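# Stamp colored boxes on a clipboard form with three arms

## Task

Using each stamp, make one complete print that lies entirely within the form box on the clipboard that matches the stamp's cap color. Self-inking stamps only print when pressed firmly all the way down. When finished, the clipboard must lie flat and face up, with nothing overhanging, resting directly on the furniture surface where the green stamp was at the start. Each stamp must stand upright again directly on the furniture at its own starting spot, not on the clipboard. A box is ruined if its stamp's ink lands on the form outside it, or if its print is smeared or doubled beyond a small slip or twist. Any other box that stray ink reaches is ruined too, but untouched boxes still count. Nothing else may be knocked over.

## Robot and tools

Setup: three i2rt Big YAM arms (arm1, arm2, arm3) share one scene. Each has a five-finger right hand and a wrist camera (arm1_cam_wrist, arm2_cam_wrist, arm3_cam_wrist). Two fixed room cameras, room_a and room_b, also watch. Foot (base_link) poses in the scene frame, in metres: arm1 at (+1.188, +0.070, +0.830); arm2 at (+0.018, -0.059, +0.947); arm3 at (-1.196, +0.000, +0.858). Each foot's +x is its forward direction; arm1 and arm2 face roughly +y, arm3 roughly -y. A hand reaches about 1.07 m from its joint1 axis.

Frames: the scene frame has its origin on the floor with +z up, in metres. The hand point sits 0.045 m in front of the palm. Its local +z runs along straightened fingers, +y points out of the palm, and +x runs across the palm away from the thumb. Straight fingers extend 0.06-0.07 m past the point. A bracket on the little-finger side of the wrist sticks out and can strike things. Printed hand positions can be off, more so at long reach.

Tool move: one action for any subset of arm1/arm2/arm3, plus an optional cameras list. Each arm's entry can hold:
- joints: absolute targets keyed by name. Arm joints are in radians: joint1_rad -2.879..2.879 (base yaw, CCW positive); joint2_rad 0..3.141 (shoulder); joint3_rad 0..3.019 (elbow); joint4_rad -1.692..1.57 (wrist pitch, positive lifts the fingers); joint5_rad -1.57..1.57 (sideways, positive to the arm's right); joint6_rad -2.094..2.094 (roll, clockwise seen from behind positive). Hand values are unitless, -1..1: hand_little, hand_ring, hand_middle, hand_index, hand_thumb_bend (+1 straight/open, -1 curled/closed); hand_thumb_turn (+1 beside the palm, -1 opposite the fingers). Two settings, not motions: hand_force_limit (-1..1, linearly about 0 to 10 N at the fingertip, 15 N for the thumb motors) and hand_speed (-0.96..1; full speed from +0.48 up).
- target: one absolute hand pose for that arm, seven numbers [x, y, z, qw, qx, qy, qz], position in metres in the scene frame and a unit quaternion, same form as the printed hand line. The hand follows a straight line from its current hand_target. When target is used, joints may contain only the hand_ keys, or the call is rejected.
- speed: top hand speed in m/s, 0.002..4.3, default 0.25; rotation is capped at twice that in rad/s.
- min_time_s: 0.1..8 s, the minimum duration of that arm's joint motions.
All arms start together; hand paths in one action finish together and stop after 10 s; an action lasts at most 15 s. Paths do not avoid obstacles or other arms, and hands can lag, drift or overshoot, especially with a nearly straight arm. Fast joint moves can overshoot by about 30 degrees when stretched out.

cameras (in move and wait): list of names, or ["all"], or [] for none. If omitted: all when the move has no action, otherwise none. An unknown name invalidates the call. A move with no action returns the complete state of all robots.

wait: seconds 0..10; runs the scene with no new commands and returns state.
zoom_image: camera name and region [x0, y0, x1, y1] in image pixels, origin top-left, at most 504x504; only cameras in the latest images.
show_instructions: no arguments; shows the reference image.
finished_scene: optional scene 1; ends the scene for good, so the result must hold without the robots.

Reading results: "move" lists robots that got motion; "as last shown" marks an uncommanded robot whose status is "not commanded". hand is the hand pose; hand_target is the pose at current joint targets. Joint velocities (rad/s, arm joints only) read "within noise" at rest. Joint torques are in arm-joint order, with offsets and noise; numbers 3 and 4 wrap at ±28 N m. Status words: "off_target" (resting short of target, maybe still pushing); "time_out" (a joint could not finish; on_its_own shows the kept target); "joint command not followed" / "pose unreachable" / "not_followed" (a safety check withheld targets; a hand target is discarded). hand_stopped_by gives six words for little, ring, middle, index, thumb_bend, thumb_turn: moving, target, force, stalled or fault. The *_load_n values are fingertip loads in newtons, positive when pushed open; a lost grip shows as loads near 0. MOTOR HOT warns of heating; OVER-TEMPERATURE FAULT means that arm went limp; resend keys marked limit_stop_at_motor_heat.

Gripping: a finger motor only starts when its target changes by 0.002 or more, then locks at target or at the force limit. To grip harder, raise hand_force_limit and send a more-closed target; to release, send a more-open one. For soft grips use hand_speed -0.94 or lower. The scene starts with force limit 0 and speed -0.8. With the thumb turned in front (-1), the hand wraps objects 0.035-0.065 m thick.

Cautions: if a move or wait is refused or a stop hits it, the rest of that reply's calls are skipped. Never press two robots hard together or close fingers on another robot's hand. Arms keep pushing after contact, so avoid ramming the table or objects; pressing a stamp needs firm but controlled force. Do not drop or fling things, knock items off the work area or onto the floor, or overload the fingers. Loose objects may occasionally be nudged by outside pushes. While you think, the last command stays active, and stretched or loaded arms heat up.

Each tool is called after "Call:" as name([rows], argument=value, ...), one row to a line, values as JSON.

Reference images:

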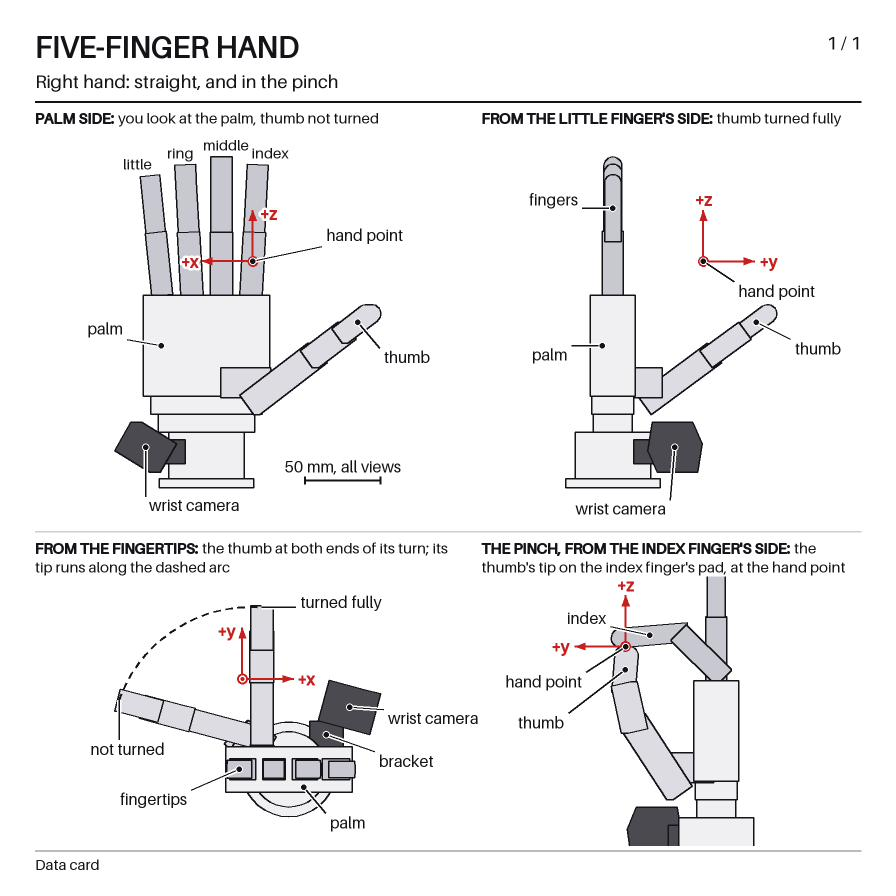

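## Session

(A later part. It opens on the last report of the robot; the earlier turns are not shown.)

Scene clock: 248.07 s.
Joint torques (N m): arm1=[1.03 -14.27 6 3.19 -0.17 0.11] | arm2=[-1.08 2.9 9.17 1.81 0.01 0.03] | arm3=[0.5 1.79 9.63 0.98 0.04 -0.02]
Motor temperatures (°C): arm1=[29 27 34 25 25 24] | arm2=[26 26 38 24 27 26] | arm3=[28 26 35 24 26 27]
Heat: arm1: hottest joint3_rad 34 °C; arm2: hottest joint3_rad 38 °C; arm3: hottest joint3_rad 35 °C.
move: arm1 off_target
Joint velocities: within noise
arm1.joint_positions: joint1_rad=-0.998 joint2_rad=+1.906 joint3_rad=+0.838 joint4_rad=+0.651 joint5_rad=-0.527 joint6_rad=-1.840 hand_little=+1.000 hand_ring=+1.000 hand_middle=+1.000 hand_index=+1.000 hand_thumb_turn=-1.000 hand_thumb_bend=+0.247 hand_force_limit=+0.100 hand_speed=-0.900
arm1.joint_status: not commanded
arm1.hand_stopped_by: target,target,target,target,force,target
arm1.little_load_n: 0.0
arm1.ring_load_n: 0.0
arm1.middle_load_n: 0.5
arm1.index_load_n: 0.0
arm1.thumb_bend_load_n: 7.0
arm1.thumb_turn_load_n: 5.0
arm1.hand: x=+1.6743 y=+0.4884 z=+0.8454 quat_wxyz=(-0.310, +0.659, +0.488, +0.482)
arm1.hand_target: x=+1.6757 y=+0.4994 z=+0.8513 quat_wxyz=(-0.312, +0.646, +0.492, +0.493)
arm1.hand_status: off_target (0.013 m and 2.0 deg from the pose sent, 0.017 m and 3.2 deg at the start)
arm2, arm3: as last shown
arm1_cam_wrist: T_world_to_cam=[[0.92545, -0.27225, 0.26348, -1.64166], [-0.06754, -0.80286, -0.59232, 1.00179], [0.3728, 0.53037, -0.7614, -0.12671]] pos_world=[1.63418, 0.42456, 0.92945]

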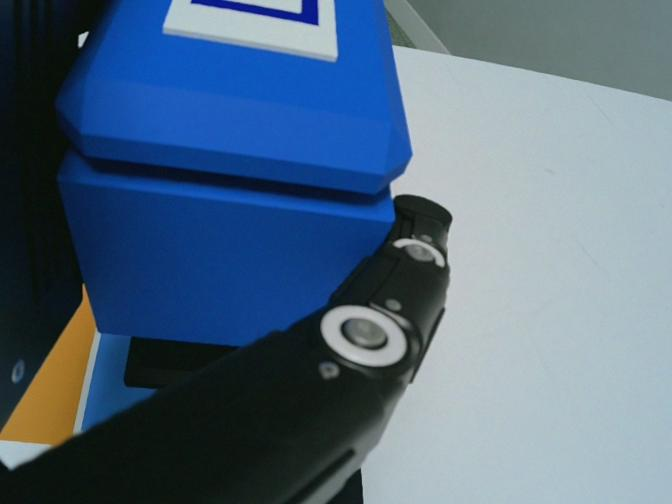

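Call:
move(arm1={"joints":{"joint2_rad":1.925,"joint3_rad":0.822,"joint4_rad":0.652},"min_time_s":1}, cameras=["arm1_cam_wrist"])

Call:
zoom_image(camera="arm1_cam_wrist", region=[0, 260, 240, 500])

Scene clock: 253.20 s.
Joint torques (N m): arm1=[0.85 -14.56 4.55 2.14 -0.19 0.09] | arm2=[-0.5 2.73 8.99 1.84 0 0.03] | arm3=[0.56 1.79 9.63 0.98 0.04 -0.02]
Motor temperatures (°C): arm1=[29 27 34 25 25 24] | arm2=[26 26 38 24 27 26] | arm3=[28 26 35 24 26 27]
Heat: arm1: hottest joint3_rad 34 °C; arm2: hottest joint3_rad 38 °C; arm3: hottest joint3_rad 35 °C.
move: arm1 done
Joint velocities: within noise
arm1.joint_positions: joint1_rad=-0.997 joint2_rad=+1.912 joint3_rad=+0.825 joint4_rad=+0.651 joint5_rad=-0.526 joint6_rad=-1.840 hand_little=+1.000 hand_ring=+1.000 hand_middle=+1.000 hand_index=+1.000 hand_thumb_turn=-1.000 hand_thumb_bend=+0.247 hand_force_limit=+0.100 hand_speed=-0.900
arm1.joint_status: all done
arm1.hand_stopped_by: target,target,target,target,force,target
arm1.little_load_n: 0.0
arm1.ring_load_n: 0.0
arm1.middle_load_n: 0.0
arm1.index_load_n: 0.0
arm1.thumb_bend_load_n: 7.5
arm1.thumb_turn_load_n: 4.5
arm1.hand: x=+1.6690 y=+0.4845 z=+0.8360 quat_wxyz=(-0.310, +0.664, +0.488, +0.474)
arm1.hand_target: x=+1.6619 y=+0.4884 z=+0.8273 quat_wxyz=(-0.311, +0.665, +0.493, +0.467)
arm1.hand_status: not commanded
arm2, arm3: as last shown
arm1_cam_wrist: T_world_to_cam=[[0.92931, -0.26936, 0.25263, -1.63411], [-0.07652, -0.8097, -0.58184, 1.00222], [0.36128, 0.52138, -0.77307, -0.09651]] pos_world=[1.63016, 0.42165, 0.92134]

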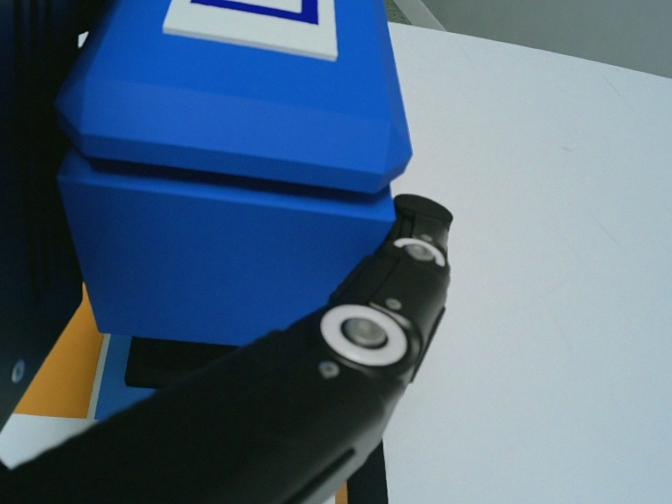

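Scaled by 2.100 from the camera's image (finer frame: 960x720).

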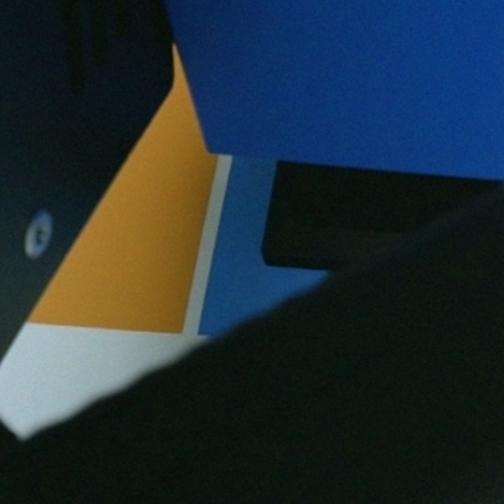

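Call:
move(arm1={"joints":{"joint2_rad":1.936,"joint3_rad":0.814,"joint4_rad":0.660},"min_time_s":1.5}, cameras=["arm1_cam_wrist"])

Call:
zoom_image(camera="arm1_cam_wrist", region=[0, 260, 240, 500])

Scene clock: 257.27 s.
Joint torques (N m): arm1=[0.91 -13.86 4.05 2.44 -0.18 0.09] | arm2=[-1.14 2.73 9.05 1.7 0.02 0.07] | arm3=[0.56 1.73 9.65 0.98 0.04 -0.02]
Motor temperatures (°C): arm1=[29 27 34 25 25 24] | arm2=[26 26 38 24 27 26] | arm3=[28 26 35 24 26 27]
Heat: arm1: hottest joint3_rad 34 °C; arm2: hottest joint3_rad 38 °C; arm3: hottest joint3_rad 35 °C.
move: arm1 done
Joint velocities: within noise
arm1.joint_positions: joint1_rad=-0.997 joint2_rad=+1.913 joint3_rad=+0.823 joint4_rad=+0.651 joint5_rad=-0.526 joint6_rad=-1.840 hand_little=+1.000 hand_ring=+1.000 hand_middle=+1.000 hand_index=+1.000 hand_thumb_turn=-1.000 hand_thumb_bend=+0.247 hand_force_limit=+0.100 hand_speed=-0.900
arm1.joint_status: all done
arm1.hand_stopped_by: target,target,target,target,force,target
arm1.little_load_n: 0.0
arm1.ring_load_n: 0.0
arm1.middle_load_n: 0.0
arm1.index_load_n: 0.0
arm1.thumb_bend_load_n: 7.5
arm1.thumb_turn_load_n: 4.0
arm1.hand: x=+1.6684 y=+0.4840 z=+0.8351 quat_wxyz=(-0.310, +0.665, +0.488, +0.473)
arm1.hand_target: x=+1.6588 y=+0.4858 z=+0.8195 quat_wxyz=(-0.311, +0.667, +0.494, +0.463)
arm1.hand_status: not commanded
arm2.joint_positions: joint1_rad=+0.324 joint2_rad=+0.620 joint3_rad=+1.386 joint4_rad=-1.524 joint5_rad=-0.089 joint6_rad=-1.582 hand_little=+1.000 hand_ring=+1.000 hand_middle=+1.000 hand_index=+1.000 hand_thumb_turn=+1.000 hand_thumb_bend=+1.000 hand_force_limit=+0.000 hand_speed=-0.800
arm2.joint_status: not commanded
arm2.hand_stopped_by: target,target,target,target,target,target
arm2.little_load_n: 0.0
arm2.ring_load_n: 0.0
arm2.middle_load_n: 0.0
arm2.index_load_n: 0.0
arm2.thumb_bend_load_n: 0.0
arm2.thumb_turn_load_n: 0.0
arm2.hand: x=-0.0104 y=+0.1512 z=+1.4070 quat_wxyz=(-0.348, +0.506, +0.766, +0.190)
arm2.hand_target: x=-0.0104 y=+0.1515 z=+1.4181 quat_wxyz=(-0.358, +0.502, +0.762, +0.197)
arm2.hand_status: not commanded
arm3.joint_positions: joint1_rad=-0.880 joint2_rad=+0.621 joint3_rad=+1.361 joint4_rad=-1.625 joint5_rad=+0.146 joint6_rad=-1.401 hand_little=+1.000 hand_ring=+1.000 hand_middle=+1.000 hand_index=+1.000 hand_thumb_turn=+1.000 hand_thumb_bend=+1.000 hand_force_limit=+0.000 hand_speed=-0.800
arm3.joint_status: not commanded
arm3.hand_stopped_by: target,target,target,target,target,target
arm3.little_load_n: 0.0
arm3.ring_load_n: 0.0
arm3.middle_load_n: 0.0
arm3.index_load_n: 0.0
arm3.thumb_bend_load_n: 0.0
arm3.thumb_turn_load_n: 0.0
arm3.hand: x=-1.3774 y=-0.0426 z=+1.2961 quat_wxyz=(+0.334, +0.215, -0.915, +0.077)
arm3.hand_target: x=-1.3774 y=-0.0426 z=+1.3031 quat_wxyz=(+0.342, +0.214, -0.912, +0.081)
arm3.hand_status: not commanded
arm1_cam_wrist: T_world_to_cam=[[0.92967, -0.26911, 0.25158, -1.63334], [-0.0774, -0.81035, -0.58081, 1.00223], [0.36018, 0.52049, -0.77419, -0.09364]] pos_world=[1.62976, 0.42134, 0.92054]

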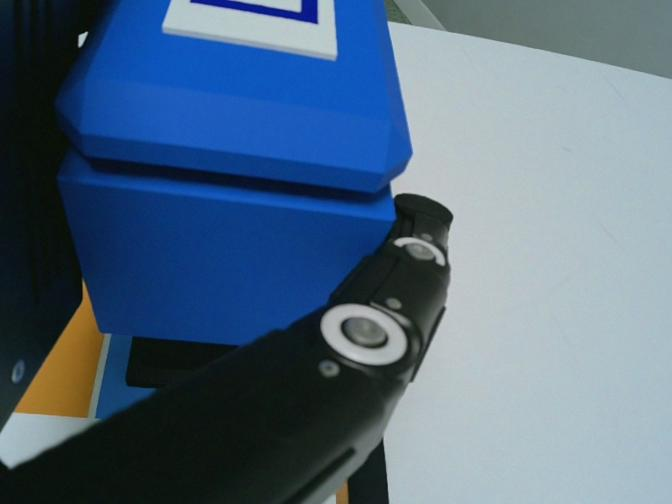

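Scaled by 2.100 from the camera's image (finer frame: 960x720).

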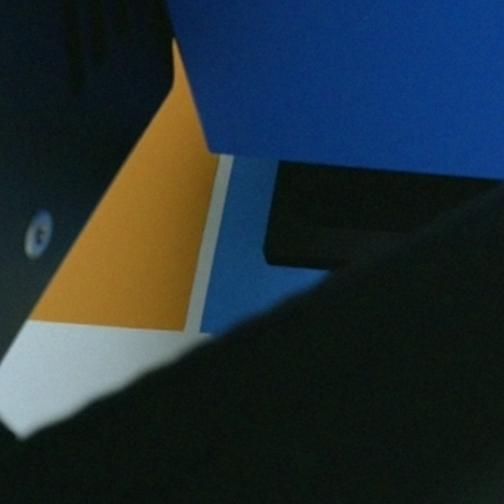

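Call:
move(arm1={"joints":{"joint2_rad":1.914,"joint3_rad":0.822,"joint4_rad":0.652},"min_time_s":1.0})

Call:
move(arm1={"joints":{"hand_thumb_bend":1.0,"hand_speed":-0.85}}, cameras=["arm1_cam_wrist"])

Scene clock: 259.83 s.
Joint torques (N m): arm1=[1.26 -15.21 4.6 2.09 -0.18 0.12] | arm2=[-0.85 3.14 8.96 1.68 -0.02 0.03] | arm3=[0.56 1.79 9.63 0.98 0.04 -0.02]
Motor temperatures (°C): arm1=[29 27 34 25 25 24] | arm2=[26 26 38 24 27 26] | arm3=[28 26 35 24 26 27]
Heat: arm1: hottest joint3_rad 34 °C; arm2: hottest joint3_rad 38 °C; arm3: hottest joint3_rad 35 °C.
move: arm1 done
Joint velocities: arm1=[-0.005 0.005 -0.002 -0.012 -0.168 -0.022] | arm2=[within noise] | arm3=[within noise]
arm1.joint_positions: joint1_rad=-0.997 joint2_rad=+1.913 joint3_rad=+0.823 joint4_rad=+0.651 joint5_rad=-0.526 joint6_rad=-1.840 hand_little=+1.000 hand_ring=+1.000 hand_middle=+1.000 hand_index=+1.000 hand_thumb_turn=-1.000 hand_thumb_bend=+0.247 hand_force_limit=+0.100 hand_speed=-0.900
arm1.joint_status: all done
arm1.hand_stopped_by: target,target,target,target,force,target
arm1.little_load_n: 0.0
arm1.ring_load_n: 0.0
arm1.middle_load_n: 0.0
arm1.index_load_n: 0.0
arm1.thumb_bend_load_n: 7.5
arm1.thumb_turn_load_n: 4.0
arm1.hand: x=+1.6684 y=+0.4840 z=+0.8351 quat_wxyz=(-0.310, +0.665, +0.488, +0.473)
arm1.hand_target: x=+1.6632 y=+0.4893 z=+0.8343 quat_wxyz=(-0.312, +0.661, +0.493, +0.472)
arm1.hand_status: not commanded
arm2, arm3: as last shown
pictures: none

Scene clock: 263.83 s.
Joint torques (N m): arm1=[0.56 -15.44 4.77 2.09 -0.18 0.1] | arm2=[-1.44 2.43 8.98 1.89 -0.03 0.04] | arm3=[0.56 1.79 9.63 0.98 0.04 -0.02]
Motor temperatures (°C): arm1=[29 27 34 25 25 24] | arm2=[26 26 38 24 27 26] | arm3=[28 26 35 24 26 27]
Heat: arm1: hottest joint3_rad 34 °C; arm2: hottest joint3_rad 38 °C; arm3: hottest joint3_rad 35 °C.
move: arm1 done
Joint velocities: within noise
arm1.joint_positions: joint1_rad=-0.997 joint2_rad=+1.913 joint3_rad=+0.823 joint4_rad=+0.651 joint5_rad=-0.526 joint6_rad=-1.840 hand_little=+1.000 hand_ring=+1.000 hand_middle=+1.000 hand_index=+1.000 hand_thumb_turn=-1.000 hand_thumb_bend=+1.000 hand_force_limit=+0.100 hand_speed=-0.850
arm1.joint_status: all done
arm1.hand_stopped_by: target,target,target,target,target,target
arm1.little_load_n: 0.0
arm1.ring_load_n: 0.0
arm1.middle_load_n: 0.0
arm1.index_load_n: 0.0
arm1.thumb_bend_load_n: 0.0
arm1.thumb_turn_load_n: 0.0
arm1.hand: x=+1.6683 y=+0.4842 z=+0.8351 quat_wxyz=(-0.310, +0.665, +0.488, +0.473)
arm1.hand_target: x=+1.6632 y=+0.4894 z=+0.8343 quat_wxyz=(-0.312, +0.661, +0.493, +0.472)
arm1.hand_status: not commanded
arm2, arm3: as last shown
arm1_cam_wrist: T_world_to_cam=[[0.92978, -0.26874, 0.25158, -1.63345], [-0.07706, -0.81036, -0.58085, 1.00178], [0.35997, 0.52067, -0.77416, -0.09338]] pos_world=[1.62956, 0.42144, 0.92054]

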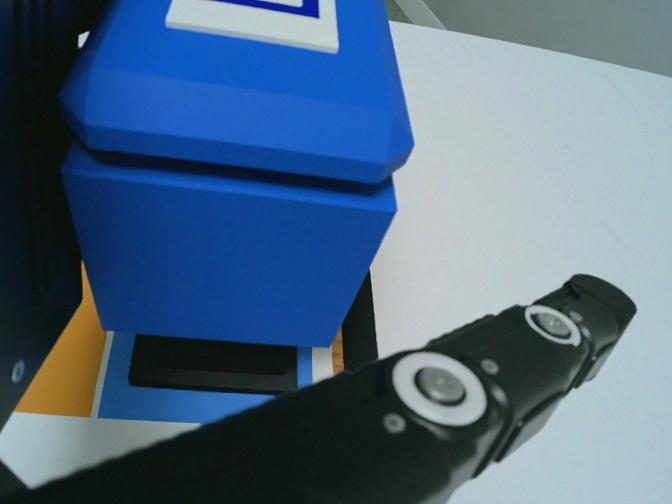

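Call:
move(arm1={"joints":{"joint1_rad":-0.970},"min_time_s":1}, cameras=["arm1_cam_wrist"])

Scene clock: 268.10 s.
Joint torques (N m): arm1=[1.14 -15.27 4.72 2.11 -0.18 0.14] | arm2=[-1.14 3.43 8.96 1.72 0.01 0.03] | arm3=[0.56 1.79 9.63 0.99 0.04 -0.02]
Motor temperatures (°C): arm1=[29 28 34 25 25 24] | arm2=[26 26 38 24 27 26] | arm3=[28 26 35 24 26 27]
Heat: arm1: hottest joint3_rad 34 °C; arm2: hottest joint3_rad 38 °C; arm3: hottest joint3_rad 35 °C.
move: arm1 done
Joint velocities: within noise
arm1.joint_positions: joint1_rad=-0.983 joint2_rad=+1.913 joint3_rad=+0.823 joint4_rad=+0.651 joint5_rad=-0.526 joint6_rad=-1.840 hand_little=+1.000 hand_ring=+1.000 hand_middle=+1.000 hand_index=+1.000 hand_thumb_turn=-1.000 hand_thumb_bend=+1.000 hand_force_limit=+0.100 hand_speed=-0.850
arm1.joint_status: all done
arm1.hand_stopped_by: target,target,target,target,target,target
arm1.little_load_n: 0.0
arm1.ring_load_n: 0.0
arm1.middle_load_n: 0.0
arm1.index_load_n: 0.0
arm1.thumb_bend_load_n: 0.0
arm1.thumb_turn_load_n: 0.5
arm1.hand: x=+1.6625 y=+0.4908 z=+0.8350 quat_wxyz=(-0.313, +0.661, +0.493, +0.471)
arm1.hand_target: x=+1.6567 y=+0.4965 z=+0.8342 quat_wxyz=(-0.315, +0.658, +0.498, +0.469)
arm1.hand_status: not commanded
arm2, arm3: as last shown
arm3.index_load_n: -0.5
arm1_cam_wrist: T_world_to_cam=[[0.93339, -0.25592, 0.25158, -1.6387], [-0.06598, -0.81146, -0.58068, 0.98868], [0.35275, 0.5254, -0.77429, -0.08502]] pos_world=[1.62476, 0.42756, 0.92054]

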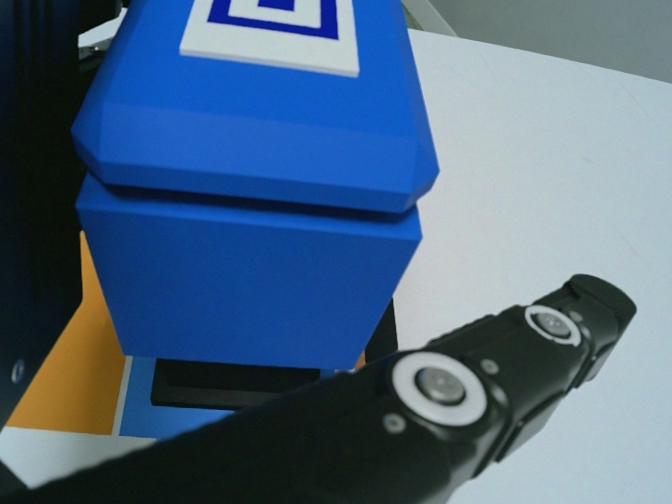

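Call:
move(arm1={"target":[1.6567,0.4965,0.93,-0.315,0.658,0.498,0.469],"speed":0.1})

Call:
move(arm1={"target":[1.64,0.50,1.04,-0.219,0.746,0.607,0.1625],"speed":0.25,"joints":{"hand_thumb_turn":1.0,"hand_speed":-0.2}}, cameras=["arm1_cam_wrist"])

Scene clock: 270.23 s.
Joint torques (N m): arm1=[0.5 -15.44 8.9 1.63 -0.26 0.09] | arm2=[-0.97 3.31 8.92 1.78 0.03 0.04] | arm3=[0.56 1.79 9.65 0.98 0.04 -0.02]
Motor temperatures (°C): arm1=[29 28 34 25 25 24] | arm2=[26 26 38 24 27 26] | arm3=[28 26 35 24 26 27]
Heat: arm1: hottest joint3_rad 34 °C; arm2: hottest joint3_rad 38 °C; arm3: hottest joint3_rad 35 °C.
move: arm1 off_target
Joint velocities: within noise
arm1.joint_positions: joint1_rad=-0.983 joint2_rad=+1.690 joint3_rad=+0.823 joint4_rad=+0.387 joint5_rad=-0.526 joint6_rad=-1.840 hand_little=+1.000 hand_ring=+1.000 hand_middle=+1.000 hand_index=+1.000 hand_thumb_turn=-1.000 hand_thumb_bend=+1.000 hand_force_limit=+0.100 hand_speed=-0.850
arm1.joint_status: not commanded
arm1.hand_stopped_by: target,target,target,target,target,target
arm1.little_load_n: 0.0
arm1.ring_load_n: 0.0
arm1.middle_load_n: 0.0
arm1.index_load_n: 0.0
arm1.thumb_bend_load_n: 0.0
arm1.thumb_turn_load_n: 0.0
arm1.hand: x=+1.6506 y=+0.4823 z=+0.9066 quat_wxyz=(-0.313, +0.673, +0.493, +0.454)
arm1.hand_target: x=+1.6561 y=+0.4958 z=+0.9301 quat_wxyz=(-0.315, +0.658, +0.498, +0.469)
arm1.hand_status: off_target (0.028 m and 2.5 deg from the pose sent, 0.095 m and 0.8 deg at the start)
arm2, arm3: as last shown
arm3.index_load_n: 0.0
pictures: none

Scene clock: 272.63 s.
Joint torques (N m): arm1=[0.67 -14.92 11.89 0.83 -0.31 0.09] | arm2=[-1.38 2.96 8.98 1.84 -0.03 0.05] | arm3=[0.56 1.79 9.65 0.98 0.04 -0.02]
Motor temperatures (°C): arm1=[29 28 34 25 25 24] | arm2=[26 26 38 24 27 26] | arm3=[28 26 35 24 26 27]
Heat: arm1: hottest joint3_rad 34 °C; arm2: hottest joint3_rad 38 °C; arm3: hottest joint3_rad 35 °C.
move: arm1 off_target
Joint velocities: within noise
arm1.joint_positions: joint1_rad=-0.931 joint2_rad=+1.690 joint3_rad=+1.573 joint4_rad=-1.109 joint5_rad=-0.431 joint6_rad=-2.114 hand_little=+1.000 hand_ring=+1.000 hand_middle=+1.000 hand_index=+1.000 hand_thumb_turn=+1.000 hand_thumb_bend=+1.000 hand_force_limit=+0.100 hand_speed=-0.200
arm1.joint_status: all done
arm1.hand_stopped_by: target,target,target,target,target,target
arm1.little_load_n: 0.0
arm1.ring_load_n: 0.0
arm1.middle_load_n: 0.0
arm1.index_load_n: 0.0
arm1.thumb_bend_load_n: 0.0
arm1.thumb_turn_load_n: 0.0
arm1.hand: x=+1.6343 y=+0.4857 z=+1.0315 quat_wxyz=(-0.220, +0.755, +0.598, +0.156)
arm1.hand_target: x=+1.6395 y=+0.4997 z=+1.0401 quat_wxyz=(-0.219, +0.746, +0.607, +0.163)
arm1.hand_status: off_target (0.018 m and 1.7 deg from the pose sent, 0.135 m and 38.6 deg at the start; a joint's target at an end of its range on 19 of 72 steps)
arm2, arm3: as last shown
arm1_cam_wrist: T_world_to_cam=[[0.99959, -0.02145, -0.01886, -1.60623], [-0.02131, -0.99975, 0.00735, 0.50856], [-0.01902, -0.00695, -0.99979, 1.1785]] pos_world=[1.63882, 0.48217, 1.14421]

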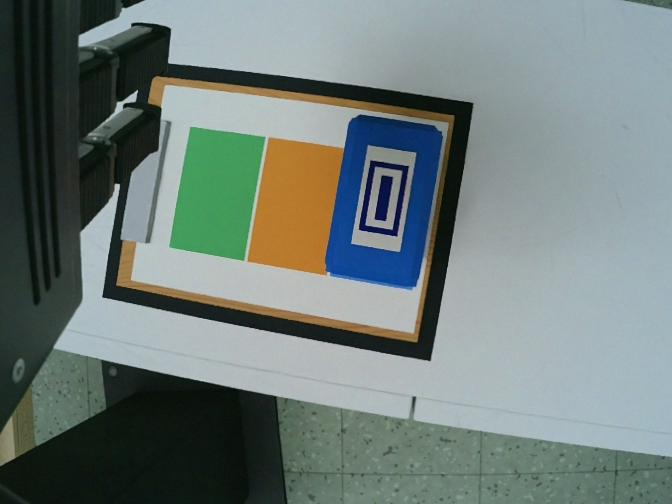

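Call:
move(arm1={"target":[1.6214,0.5628,1.0,0.703,-0.703,0.0764,-0.0764],"speed":0.25}, cameras=["arm1_cam_wrist","room_b"])

Call:
zoom_image(camera="room_b", region=[400, 220, 600, 400])

Scene clock: 280.80 s.
Joint torques (N m): arm1=[0.15 -14.1 6.39 2.69 0.1 0.27] | arm2=[-0.67 2.61 8.85 1.74 0 0.05] | arm3=[0.5 1.79 9.63 0.98 0.04 -0.02]
Motor temperatures (°C): arm1=[29 28 35 25 25 24] | arm2=[26 26 38 24 27 26] | arm3=[28 26 35 24 26 27]
Heat: arm1: hottest joint3_rad 35 °C; arm2: hottest joint3_rad 38 °C; arm3: hottest joint3_rad 35 °C.
move: arm1 off_target
Joint velocities: within noise
arm1.joint_positions: joint1_rad=-1.039 joint2_rad=+1.759 joint3_rad=+1.029 joint4_rad=+0.732 joint5_rad=-0.746 joint6_rad=-0.001 hand_little=+1.000 hand_ring=+1.000 hand_middle=+1.000 hand_index=+1.000 hand_thumb_turn=+1.000 hand_thumb_bend=+1.000 hand_force_limit=+0.100 hand_speed=-0.200
arm1.joint_status: not commanded
arm1.hand_stopped_by: target,target,target,target,target,target
arm1.little_load_n: 0.0
arm1.ring_load_n: 0.0
arm1.middle_load_n: 0.0
arm1.index_load_n: 0.0
arm1.thumb_bend_load_n: 0.0
arm1.thumb_turn_load_n: 0.0
arm1.hand: x=+1.6226 y=+0.5611 z=+1.0130 quat_wxyz=(-0.705, +0.701, -0.070, +0.083)
arm1.hand_target: x=+1.6211 y=+0.5626 z=+1.0000 quat_wxyz=(-0.703, +0.703, -0.076, +0.076)
arm1.hand_status: off_target (0.013 m and 1.1 deg from the pose sent, 0.084 m and 98.7 deg at the start)
arm2, arm3: as last shown
arm3.thumb_bend_load_n: -0.5
arm1_cam_wrist: T_world_to_cam=[[0.21824, -0.06405, -0.97379, 0.66581], [-0.92489, -0.33196, -0.18544, 1.8706], [-0.31138, 0.94112, -0.13169, 0.22328]] pos_world=[1.65431, 0.45347, 1.02465]

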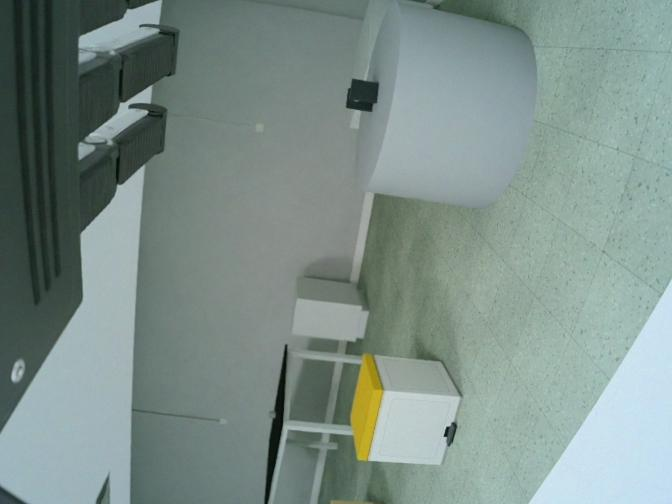

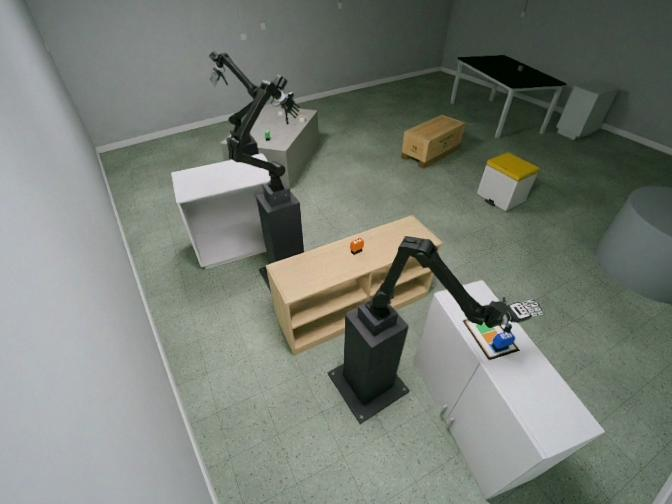

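Scaled by 2.520 from the camera's image (finer frame: 960x720).

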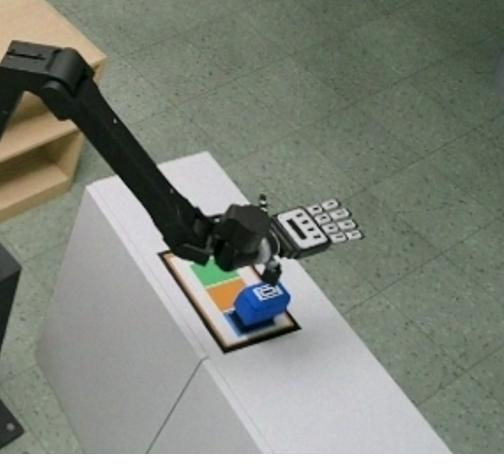

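Call:
move(arm1={"target":[1.6214,0.5628,0.865,0.703,-0.703,0.0764,-0.0764],"speed":0.15}, cameras=["room_b","room_a"])

Call:
zoom_image(camera="room_b", region=[440, 270, 560, 390])

Call:
zoom_image(camera="room_a", region=[60, 160, 220, 280])

Scene clock: 283.30 s.
Joint torques (N m): arm1=[0.15 -16.62 5.26 2.71 0.05 0.26] | arm2=[-1.26 2.43 8.99 1.78 -0.02 0.01] | arm3=[0.56 1.79 9.65 0.98 0.04 -0.02]
Motor temperatures (°C): arm1=[29 28 35 25 25 24] | arm2=[26 26 38 24 27 26] | arm3=[28 26 35 24 26 27]
Heat: arm1: hottest joint3_rad 35 °C; arm2: hottest joint3_rad 38 °C; arm3: hottest joint3_rad 35 °C.
move: arm1 done
Joint velocities: within noise
arm1.joint_positions: joint1_rad=-1.039 joint2_rad=+2.067 joint3_rad=+0.986 joint4_rad=+1.063 joint5_rad=-0.745 joint6_rad=-0.001 hand_little=+1.000 hand_ring=+1.000 hand_middle=+1.000 hand_index=+1.000 hand_thumb_turn=+1.000 hand_thumb_bend=+1.000 hand_force_limit=+0.100 hand_speed=-0.200
arm1.joint_status: not commanded
arm1.hand_stopped_by: target,target,target,target,target,target
arm1.little_load_n: 0.0
arm1.ring_load_n: 0.0
arm1.middle_load_n: 0.0
arm1.index_load_n: 0.0
arm1.thumb_bend_load_n: 0.0
arm1.thumb_turn_load_n: 0.0
arm1.hand: x=+1.6223 y=+0.5593 z=+0.8685 quat_wxyz=(-0.700, +0.706, -0.076, +0.079)
arm1.hand_target: x=+1.6213 y=+0.5628 z=+0.8651 quat_wxyz=(-0.703, +0.703, -0.076, +0.076)
arm1.hand_status: done (0.005 m and 0.5 deg from the pose sent, 0.148 m and 1.1 deg at the start)
arm2, arm3: as last shown
arm3.thumb_bend_load_n: 0.0
pictures: room_a, room_b

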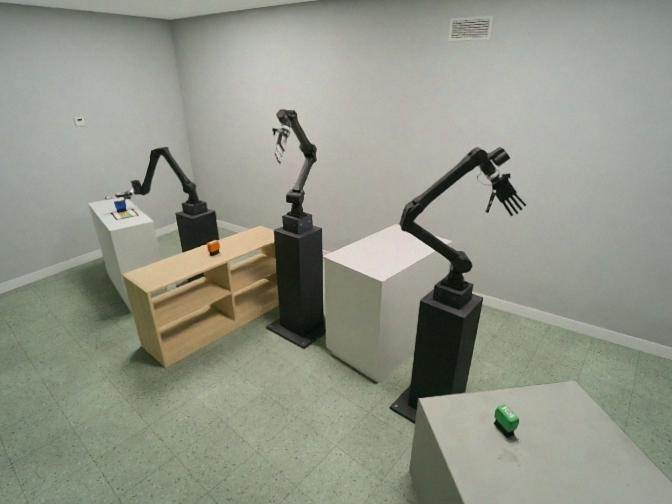

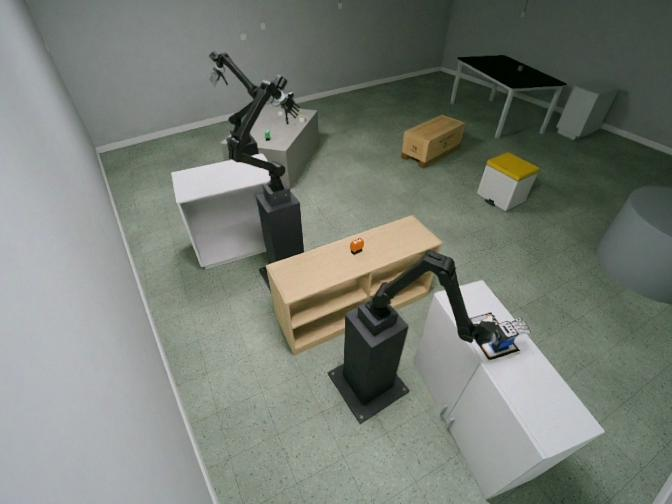

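Scaled by 4.200 from the camera's image (finer frame: 960x720).

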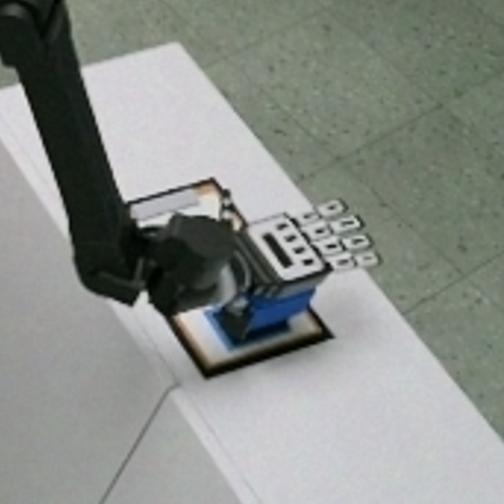

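Scaled by 3.150 from the camera's image (finer frame: 960x720).

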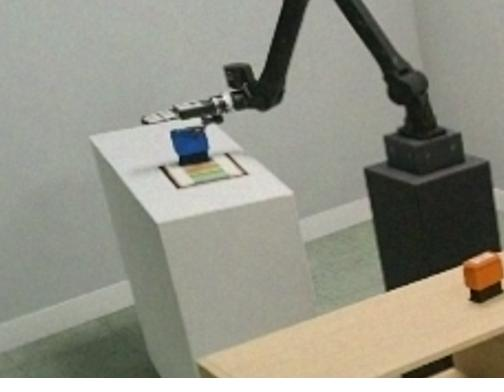

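Call:
move(arm1={"target":[1.6214,0.565,0.828,0.703,-0.703,0.0764,-0.0764],"speed":0.06}, cameras=["room_b"])

Call:
zoom_image(camera="room_b", region=[440, 270, 560, 390])

Scene clock: 285.10 s.
Joint torques (N m): arm1=[0.5 -14.97 6.17 2.45 0.15 0.24] | arm2=[-0.91 3.08 8.98 1.92 0 0.04] | arm3=[0.56 1.79 9.63 0.98 0.04 -0.02]
Motor temperatures (°C): arm1=[29 28 35 25 25 24] | arm2=[26 26 38 24 27 26] | arm3=[28 26 35 24 26 27]
Heat: arm1: hottest joint3_rad 35 °C; arm2: hottest joint3_rad 38 °C; arm3: hottest joint3_rad 35 °C.
move: arm1 off_target
Joint velocities: within noise
arm1.joint_positions: joint1_rad=-1.038 joint2_rad=+2.143 joint3_rad=+0.986 joint4_rad=+1.147 joint5_rad=-0.742 joint6_rad=+0.003 hand_little=+1.000 hand_ring=+1.000 hand_middle=+1.000 hand_index=+1.000 hand_thumb_turn=+1.000 hand_thumb_bend=+1.000 hand_force_limit=+0.100 hand_speed=-0.200
arm1.joint_status: not commanded
arm1.hand_stopped_by: target,target,target,target,target,target
arm1.little_load_n: 0.0
arm1.ring_load_n: 0.0
arm1.middle_load_n: 0.0
arm1.index_load_n: 0.0
arm1.thumb_bend_load_n: 0.0
arm1.thumb_turn_load_n: -0.5
arm1.hand: x=+1.6198 y=+0.5577 z=+0.8381 quat_wxyz=(-0.702, +0.704, -0.076, +0.080)
arm1.hand_target: x=+1.6210 y=+0.5647 z=+0.8281 quat_wxyz=(-0.703, +0.703, -0.076, +0.076)
arm1.hand_status: off_target (0.013 m and 0.4 deg from the pose sent, 0.041 m and 0.5 deg at the start)
arm2.joint_positions: joint1_rad=+0.324 joint2_rad=+0.620 joint3_rad=+1.386 joint4_rad=-1.524 joint5_rad=-0.089 joint6_rad=-1.582 hand_little=+1.000 hand_ring=+1.000 hand_middle=+1.000 hand_index=+1.000 hand_thumb_turn=+1.000 hand_thumb_bend=+1.000 hand_force_limit=+0.000 hand_speed=-0.800
arm2.joint_status: not commanded
arm2.hand_stopped_by: target,target,target,target,target,target
arm2.little_load_n: 0.0
arm2.ring_load_n: 0.0
arm2.middle_load_n: 0.0
arm2.index_load_n: 0.0
arm2.thumb_bend_load_n: 0.0
arm2.thumb_turn_load_n: 0.0
arm2.hand: x=-0.0104 y=+0.1512 z=+1.4070 quat_wxyz=(-0.348, +0.506, +0.766, +0.190)
arm2.hand_target: x=-0.0104 y=+0.1515 z=+1.4181 quat_wxyz=(-0.358, +0.502, +0.762, +0.197)
arm2.hand_status: not commanded
arm3.joint_positions: joint1_rad=-0.880 joint2_rad=+0.621 joint3_rad=+1.361 joint4_rad=-1.625 joint5_rad=+0.146 joint6_rad=-1.401 hand_little=+1.000 hand_ring=+1.000 hand_middle=+1.000 hand_index=+1.000 hand_thumb_turn=+1.000 hand_thumb_bend=+1.000 hand_force_limit=+0.000 hand_speed=-0.800
arm3.joint_status: not commanded
arm3.hand_stopped_by: target,target,target,target,target,target
arm3.little_load_n: 0.0
arm3.ring_load_n: 0.0
arm3.middle_load_n: 0.0
arm3.index_load_n: 0.0
arm3.thumb_bend_load_n: 0.0
arm3.thumb_turn_load_n: 0.0
arm3.hand: x=-1.3774 y=-0.0426 z=+1.2961 quat_wxyz=(+0.334, +0.215, -0.915, +0.077)
arm3.hand_target: x=-1.3774 y=-0.0426 z=+1.3031 quat_wxyz=(+0.342, +0.214, -0.912, +0.081)
arm3.hand_status: not commanded

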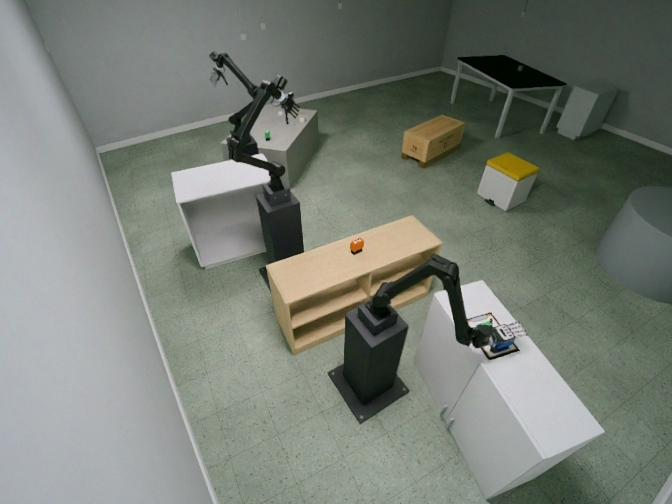

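Scaled by 4.200 from the camera's image (finer frame: 960x720).

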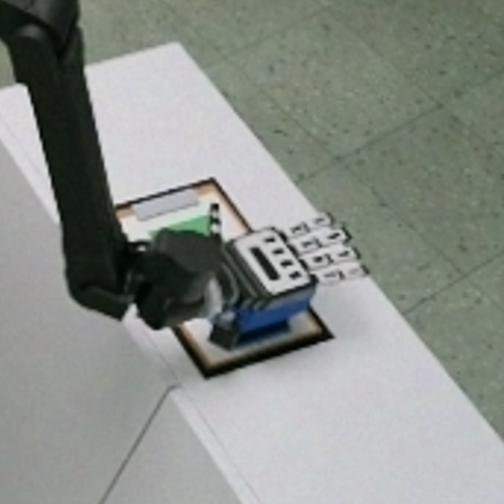

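Call:
move(arm1={"target":[1.6205,0.563,0.805,0.703,-0.703,0.0764,-0.0764],"speed":0.06}, cameras=["room_b"])

Call:
zoom_image(camera="room_b", region=[440, 270, 560, 390])

Scene clock: 287.17 s.
Joint torques (N m): arm1=[0.26 -12.81 5.9 1.83 0.23 0.14] | arm2=[-1.2 3.14 8.98 1.8 -0.01 0.01] | arm3=[0.56 1.79 9.63 0.98 0.04 -0.02]
Motor temperatures (°C): arm1=[29 28 35 25 25 24] | arm2=[26 26 38 24 27 26] | arm3=[28 26 35 24 26 27]
Heat: arm1: hottest joint3_rad 35 °C; arm2: hottest joint3_rad 38 °C; arm3: hottest joint3_rad 35 °C.
move: arm1 off_target
Joint velocities: within noise
arm1.joint_positions: joint1_rad=-1.038 joint2_rad=+2.175 joint3_rad=+0.991 joint4_rad=+1.214 joint5_rad=-0.746 joint6_rad=+0.014 hand_little=+1.000 hand_ring=+1.000 hand_middle=+1.000 hand_index=+1.000 hand_thumb_turn=+1.000 hand_thumb_bend=+1.000 hand_force_limit=+0.100 hand_speed=-0.200
arm1.joint_status: not commanded
arm1.hand_stopped_by: target,target,target,target,target,target
arm1.little_load_n: 0.0
arm1.ring_load_n: 0.0
arm1.middle_load_n: 0.0
arm1.index_load_n: 0.0
arm1.thumb_bend_load_n: 0.0
arm1.thumb_turn_load_n: -0.5
arm1.hand: x=+1.6200 y=+0.5590 z=+0.8337 quat_wxyz=(-0.712, +0.694, -0.067, +0.085)
arm1.hand_target: x=+1.6192 y=+0.5618 z=+0.8058 quat_wxyz=(-0.703, +0.703, -0.076, +0.076)
arm1.hand_status: off_target (0.029 m and 2.0 deg from the pose sent, 0.034 m and 0.4 deg at the start)
arm2, arm3: as last shown
arm2.index_load_n: 0.5

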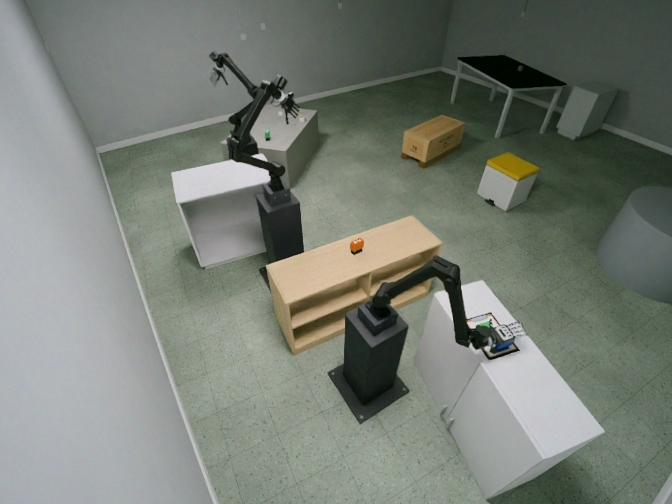

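Scaled by 4.200 from the camera's image (finer frame: 960x720).

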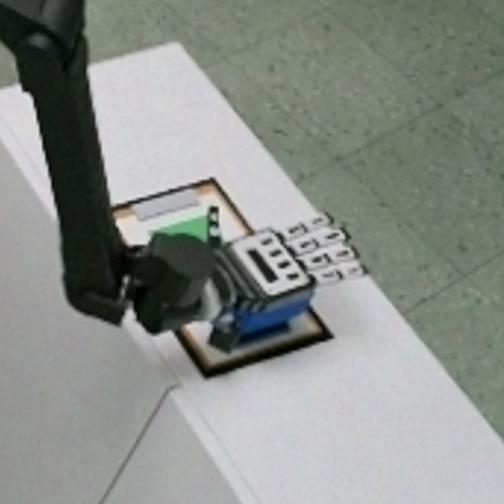

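Call:
move(arm1={"target":[1.6205,0.563,0.77,0.703,-0.703,0.0764,-0.0764],"speed":0.06}, cameras=["room_b"])

Scene clock: 289.23 s.
Joint torques (N m): arm1=[0.44 -11.52 5.65 1.35 0.52 0.04] | arm2=[-1.03 2.78 8.92 1.73 0 0.02] | arm3=[0.56 1.79 9.63 0.98 0.04 -0.02]
Motor temperatures (°C): arm1=[29 28 35 25 25 24] | arm2=[26 26 38 24 27 26] | arm3=[28 26 35 24 26 27]
Heat: arm1: hottest joint3_rad 35 °C; arm2: hottest joint3_rad 38 °C; arm3: hottest joint3_rad 35 °C.
move: arm1 off_target
Joint velocities: within noise
arm1.joint_positions: joint1_rad=-1.038 joint2_rad=+2.240 joint3_rad=+1.009 joint4_rad=+1.296 joint5_rad=-0.753 joint6_rad=+0.024 hand_little=+1.000 hand_ring=+1.000 hand_middle=+1.000 hand_index=+1.000 hand_thumb_turn=+1.000 hand_thumb_bend=+1.000 hand_force_limit=+0.100 hand_speed=-0.200
arm1.joint_status: not commanded
arm1.hand_stopped_by: target,target,target,target,target,target
arm1.little_load_n: -0.5
arm1.ring_load_n: 0.0
arm1.middle_load_n: 0.0
arm1.index_load_n: -0.5
arm1.thumb_bend_load_n: 0.0
arm1.thumb_turn_load_n: -1.0
arm1.hand: x=+1.6202 y=+0.5604 z=+0.8161 quat_wxyz=(-0.720, +0.686, -0.059, +0.088)
arm1.hand_target: x=+1.6175 y=+0.5601 z=+0.7717 quat_wxyz=(-0.703, +0.703, -0.076, +0.076)
arm1.hand_status: off_target (0.046 m and 3.7 deg from the pose sent, 0.064 m and 2.0 deg at the start)
arm2, arm3: as last shown
arm2.index_load_n: 0.0

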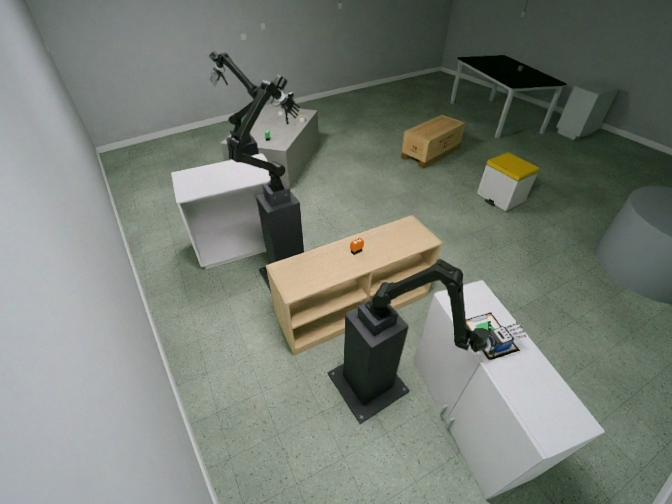

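Call:
zoom_image(camera="room_b", region=[440, 270, 560, 390])

Scaled by 4.200 from the camera's image (finer frame: 960x720).

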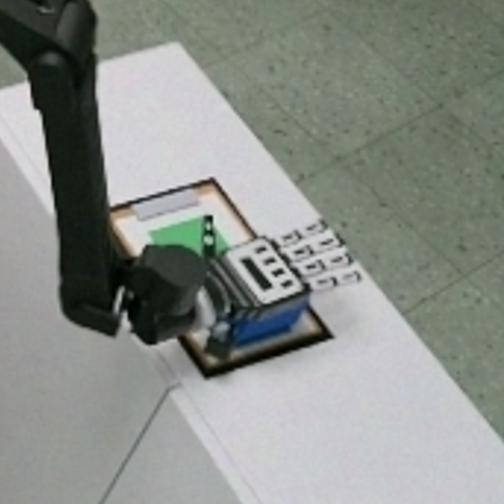

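Call:
move(arm1={"target":[1.6205,0.563,0.745,0.703,-0.703,0.0764,-0.0764],"speed":0.06}, cameras=["room_b"])

Call:
zoom_image(camera="room_b", region=[440, 270, 560, 390])

Scene clock: 291.67 s.
Joint torques (N m): arm1=[0.03 -9.17 5.63 0.49 0.77 -0.09] | arm2=[-0.85 2.9 8.99 1.78 0.01 0.02] | arm3=[0.5 1.79 9.65 0.98 0.04 -0.02]
Motor temperatures (°C): arm1=[29 28 35 25 25 24] | arm2=[26 26 38 24 27 26] | arm3=[28 26 35 24 26 27]
Heat: arm1: hottest joint3_rad 35 °C; arm2: hottest joint3_rad 38 °C; arm3: hottest joint3_rad 35 °C.
move: arm1 off_target
Joint velocities: within noise
arm1.joint_positions: joint1_rad=-1.038 joint2_rad=+2.270 joint3_rad=+1.019 joint4_rad=+1.360 joint5_rad=-0.759 joint6_rad=+0.036 hand_little=+1.000 hand_ring=+1.000 hand_middle=+1.000 hand_index=+1.000 hand_thumb_turn=+1.000 hand_thumb_bend=+1.000 hand_force_limit=+0.100 hand_speed=-0.200
arm1.joint_status: not commanded
arm1.hand_stopped_by: target,target,target,target,target,target
arm1.little_load_n: 0.0
arm1.ring_load_n: 0.0
arm1.middle_load_n: 0.0
arm1.index_load_n: 0.0
arm1.thumb_bend_load_n: 0.0
arm1.thumb_turn_load_n: -1.5
arm1.hand: x=+1.6202 y=+0.5620 z=+0.8144 quat_wxyz=(-0.731, +0.675, -0.048, +0.094)
arm1.hand_target: x=+1.6145 y=+0.5573 z=+0.7493 quat_wxyz=(-0.703, +0.703, -0.076, +0.076)
arm1.hand_status: off_target (0.069 m and 5.9 deg from the pose sent, 0.071 m and 3.7 deg at the start)
arm2, arm3: as last shown
arm2.little_load_n: -0.5

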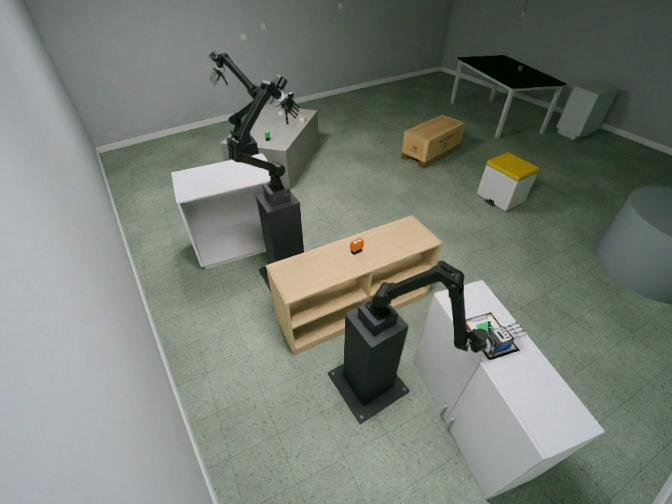

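Scaled by 4.200 from the camera's image (finer frame: 960x720).

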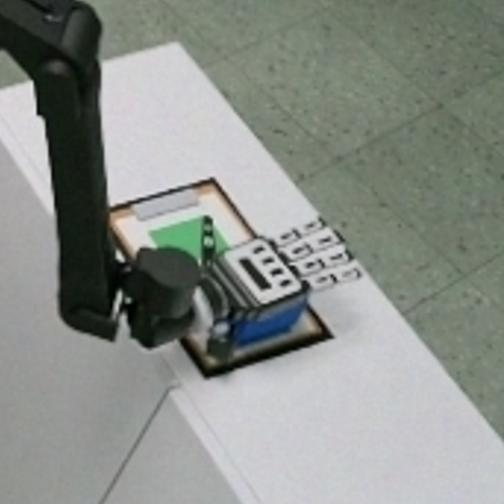

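Call:
move(arm1={"target":[1.6205,0.5655,0.73,0.703,-0.703,0.0764,-0.0764],"speed":0.06})

Scene clock: 293.60 s.
Joint torques (N m): arm1=[0.73 -7.71 5.85 -0.05 1 -0.17] | arm2=[-0.44 2.84 8.94 1.74 0.03 0.03] | arm3=[0.56 1.79 9.63 0.98 0.04 -0.02]
Motor temperatures (°C): arm1=[29 28 35 25 25 24] | arm2=[26 26 38 24 27 26] | arm3=[28 26 35 24 26 27]
Heat: arm1: hottest joint3_rad 35 °C; arm2: hottest joint3_rad 38 °C; arm3: hottest joint3_rad 35 °C.
move: arm1 off_target
Joint velocities: within noise
arm1.joint_positions: joint1_rad=-1.038 joint2_rad=+2.284 joint3_rad=+1.024 joint4_rad=+1.398 joint5_rad=-0.761 joint6_rad=+0.045 hand_little=+1.000 hand_ring=+1.000 hand_middle=+1.000 hand_index=+1.000 hand_thumb_turn=+1.000 hand_thumb_bend=+1.000 hand_force_limit=+0.100 hand_speed=-0.200
arm1.joint_status: not commanded
arm1.hand_stopped_by: target,target,target,target,target,target
arm1.little_load_n: 0.0
arm1.ring_load_n: 0.0
arm1.middle_load_n: 0.0
arm1.index_load_n: 0.0
arm1.thumb_bend_load_n: 0.0
arm1.thumb_turn_load_n: -1.5
arm1.hand: x=+1.6201 y=+0.5627 z=+0.8149 quat_wxyz=(-0.737, +0.667, -0.043, +0.097)
arm1.hand_target: x=+1.6116 y=+0.5569 z=+0.7361 quat_wxyz=(-0.702, +0.704, -0.075, +0.076)
arm1.hand_status: off_target (0.085 m and 7.2 deg from the pose sent, 0.084 m and 5.9 deg at the start)
arm2, arm3: as last shown
arm2.little_load_n: 0.0
arm2.thumb_bend_load_n: 0.5
pictures: none

Call:
move(arm1={"target":[1.6205,0.564,0.83,0.703,-0.703,0.0764,-0.0764],"speed":0.08})

Call:
move(arm1={"target":[1.6205,0.5628,0.96,0.703,-0.703,0.0764,-0.0764],"speed":0.15})

Call:
move(arm1={"target":[1.64,0.50,1.04,-0.219,0.746,0.607,0.1625],"speed":0.25}, cameras=["arm1_cam_wrist"])

Scene clock: 296.37 s.
Joint torques (N m): arm1=[0.67 -18.14 3.7 1.21 0.31 -0.02] | arm2=[-0.38 2.9 9.1 1.73 0.01 0.04] | arm3=[0.56 1.79 9.63 0.98 0.04 -0.02]
Motor temperatures (°C): arm1=[29 28 35 25 25 24] | arm2=[26 26 38 24 27 26] | arm3=[28 26 35 24 26 27]
Heat: arm1: hottest joint3_rad 35 °C; arm2: hottest joint3_rad 38 °C; arm3: hottest joint3_rad 35 °C.
move: arm1 done
Joint velocities: within noise
arm1.joint_positions: joint1_rad=-1.037 joint2_rad=+2.168 joint3_rad=+1.012 joint4_rad=+1.180 joint5_rad=-0.747 joint6_rad=+0.033 hand_little=+1.000 hand_ring=+1.000 hand_middle=+1.000 hand_index=+1.000 hand_thumb_turn=+1.000 hand_thumb_bend=+1.000 hand_force_limit=+0.100 hand_speed=-0.200
arm1.joint_status: not commanded
arm1.hand_stopped_by: target,target,target,target,target,target
arm1.little_load_n: 0.0
arm1.ring_load_n: 0.0
arm1.middle_load_n: 0.0
arm1.index_load_n: 0.0
arm1.thumb_bend_load_n: 0.0
arm1.thumb_turn_load_n: -0.5
arm1.hand: x=+1.6244 y=+0.5641 z=+0.8397 quat_wxyz=(-0.711, +0.695, -0.075, +0.076)
arm1.hand_target: x=+1.6204 y=+0.5637 z=+0.8301 quat_wxyz=(-0.703, +0.703, -0.076, +0.076)
arm1.hand_status: done (0.010 m and 1.4 deg from the pose sent, 0.015 m and 7.2 deg at the start)
arm2, arm3: as last shown
arm2.ring_load_n: -0.5
arm2.thumb_bend_load_n: 0.0
pictures: none

Scene clock: 298.00 s.
Joint torques (N m): arm1=[-0.03 -17.9 6.72 1.63 -0.03 0.08] | arm2=[-0.91 2.61 9.02 1.68 0.03 0.06] | arm3=[0.56 1.73 9.62 0.99 0.04 -0.02]
Motor temperatures (°C): arm1=[29 28 35 25 25 24] | arm2=[26 26 38 24 27 26] | arm3=[28 26 35 24 26 27]
Heat: arm1: hottest joint3_rad 35 °C; arm2: hottest joint3_rad 38 °C; arm3: hottest joint3_rad 35 °C.
move: arm1 done
Joint velocities: within noise
arm1.joint_positions: joint1_rad=-1.037 joint2_rad=+1.875 joint3_rad=+0.990 joint4_rad=+0.865 joint5_rad=-0.743 joint6_rad=+0.022 hand_little=+1.000 hand_ring=+1.000 hand_middle=+1.000 hand_index=+1.000 hand_thumb_turn=+1.000 hand_thumb_bend=+1.000 hand_force_limit=+0.100 hand_speed=-0.200
arm1.joint_status: not commanded
arm1.hand_stopped_by: target,target,target,target,target,target
arm1.little_load_n: 0.0
arm1.ring_load_n: 0.0
arm1.middle_load_n: 0.0
arm1.index_load_n: -0.5
arm1.thumb_bend_load_n: 0.0
arm1.thumb_turn_load_n: 0.0
arm1.hand: x=+1.6193 y=+0.5604 z=+0.9503 quat_wxyz=(-0.701, +0.705, -0.084, +0.070)
arm1.hand_target: x=+1.6205 y=+0.5627 z=+0.9600 quat_wxyz=(-0.703, +0.703, -0.077, +0.076)
arm1.hand_status: done (0.010 m and 1.2 deg from the pose sent, 0.120 m and 1.4 deg at the start)
arm2, arm3: as last shown
arm2.ring_load_n: 0.0
arm2.index_load_n: -0.5
pictures: none

Scene clock: 302.43 s.
Joint torques (N m): arm1=[0.97 -17.49 11.86 0.66 -0.3 0.07] | arm2=[-0.91 3.25 8.96 1.74 0.02 0.04] | arm3=[0.56 1.79 9.63 0.98 0.04 -0.02]
Motor temperatures (°C): arm1=[29 28 35 25 25 24] | arm2=[26 26 38 24 27 26] | arm3=[28 26 35 24 26 27]
Heat: arm1: hottest joint3_rad 35 °C; arm2: hottest joint3_rad 38 °C; arm3: hottest joint3_rad 35 °C.
move: arm1 off_target
Joint velocities: within noise
arm1.joint_positions: joint1_rad=-0.930 joint2_rad=+1.717 joint3_rad=+1.573 joint4_rad=-1.110 joint5_rad=-0.431 joint6_rad=-2.113 hand_little=+1.000 hand_ring=+1.000 hand_middle=+1.000 hand_index=+1.000 hand_thumb_turn=+1.000 hand_thumb_bend=+1.000 hand_force_limit=+0.100 hand_speed=-0.200
arm1.joint_status: not commanded
arm1.hand_stopped_by: target,target,target,target,target,target
arm1.little_load_n: 0.0
arm1.ring_load_n: 0.0
arm1.middle_load_n: 0.0
arm1.index_load_n: 0.0
arm1.thumb_bend_load_n: 0.0
arm1.thumb_turn_load_n: 0.0
arm1.hand: x=+1.6349 y=+0.4869 z=+1.0153 quat_wxyz=(-0.219, +0.758, +0.597, +0.142)
arm1.hand_target: x=+1.6391 y=+0.4994 z=+1.0402 quat_wxyz=(-0.219, +0.746, +0.607, +0.163)
arm1.hand_status: off_target (0.028 m and 2.9 deg from the pose sent, 0.110 m and 100.4 deg at the start; a joint's target at an end of its range on 19 of 133 steps)
arm2, arm3: as last shown
arm2.index_load_n: 0.0
arm1_cam_wrist: T_world_to_cam=[[0.99897, -0.02142, -0.03996, -1.58462], [-0.02038, -0.99944, 0.02639, 0.48897], [-0.04051, -0.02555, -0.99885, 1.20553]] pos_world=[1.64179, 0.48555, 1.12792]

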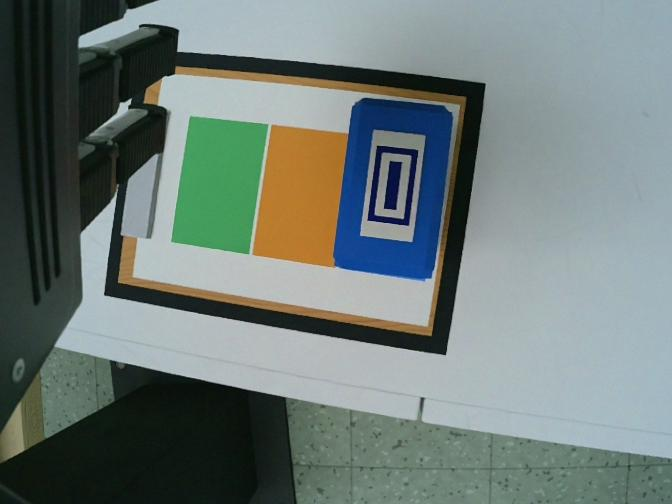

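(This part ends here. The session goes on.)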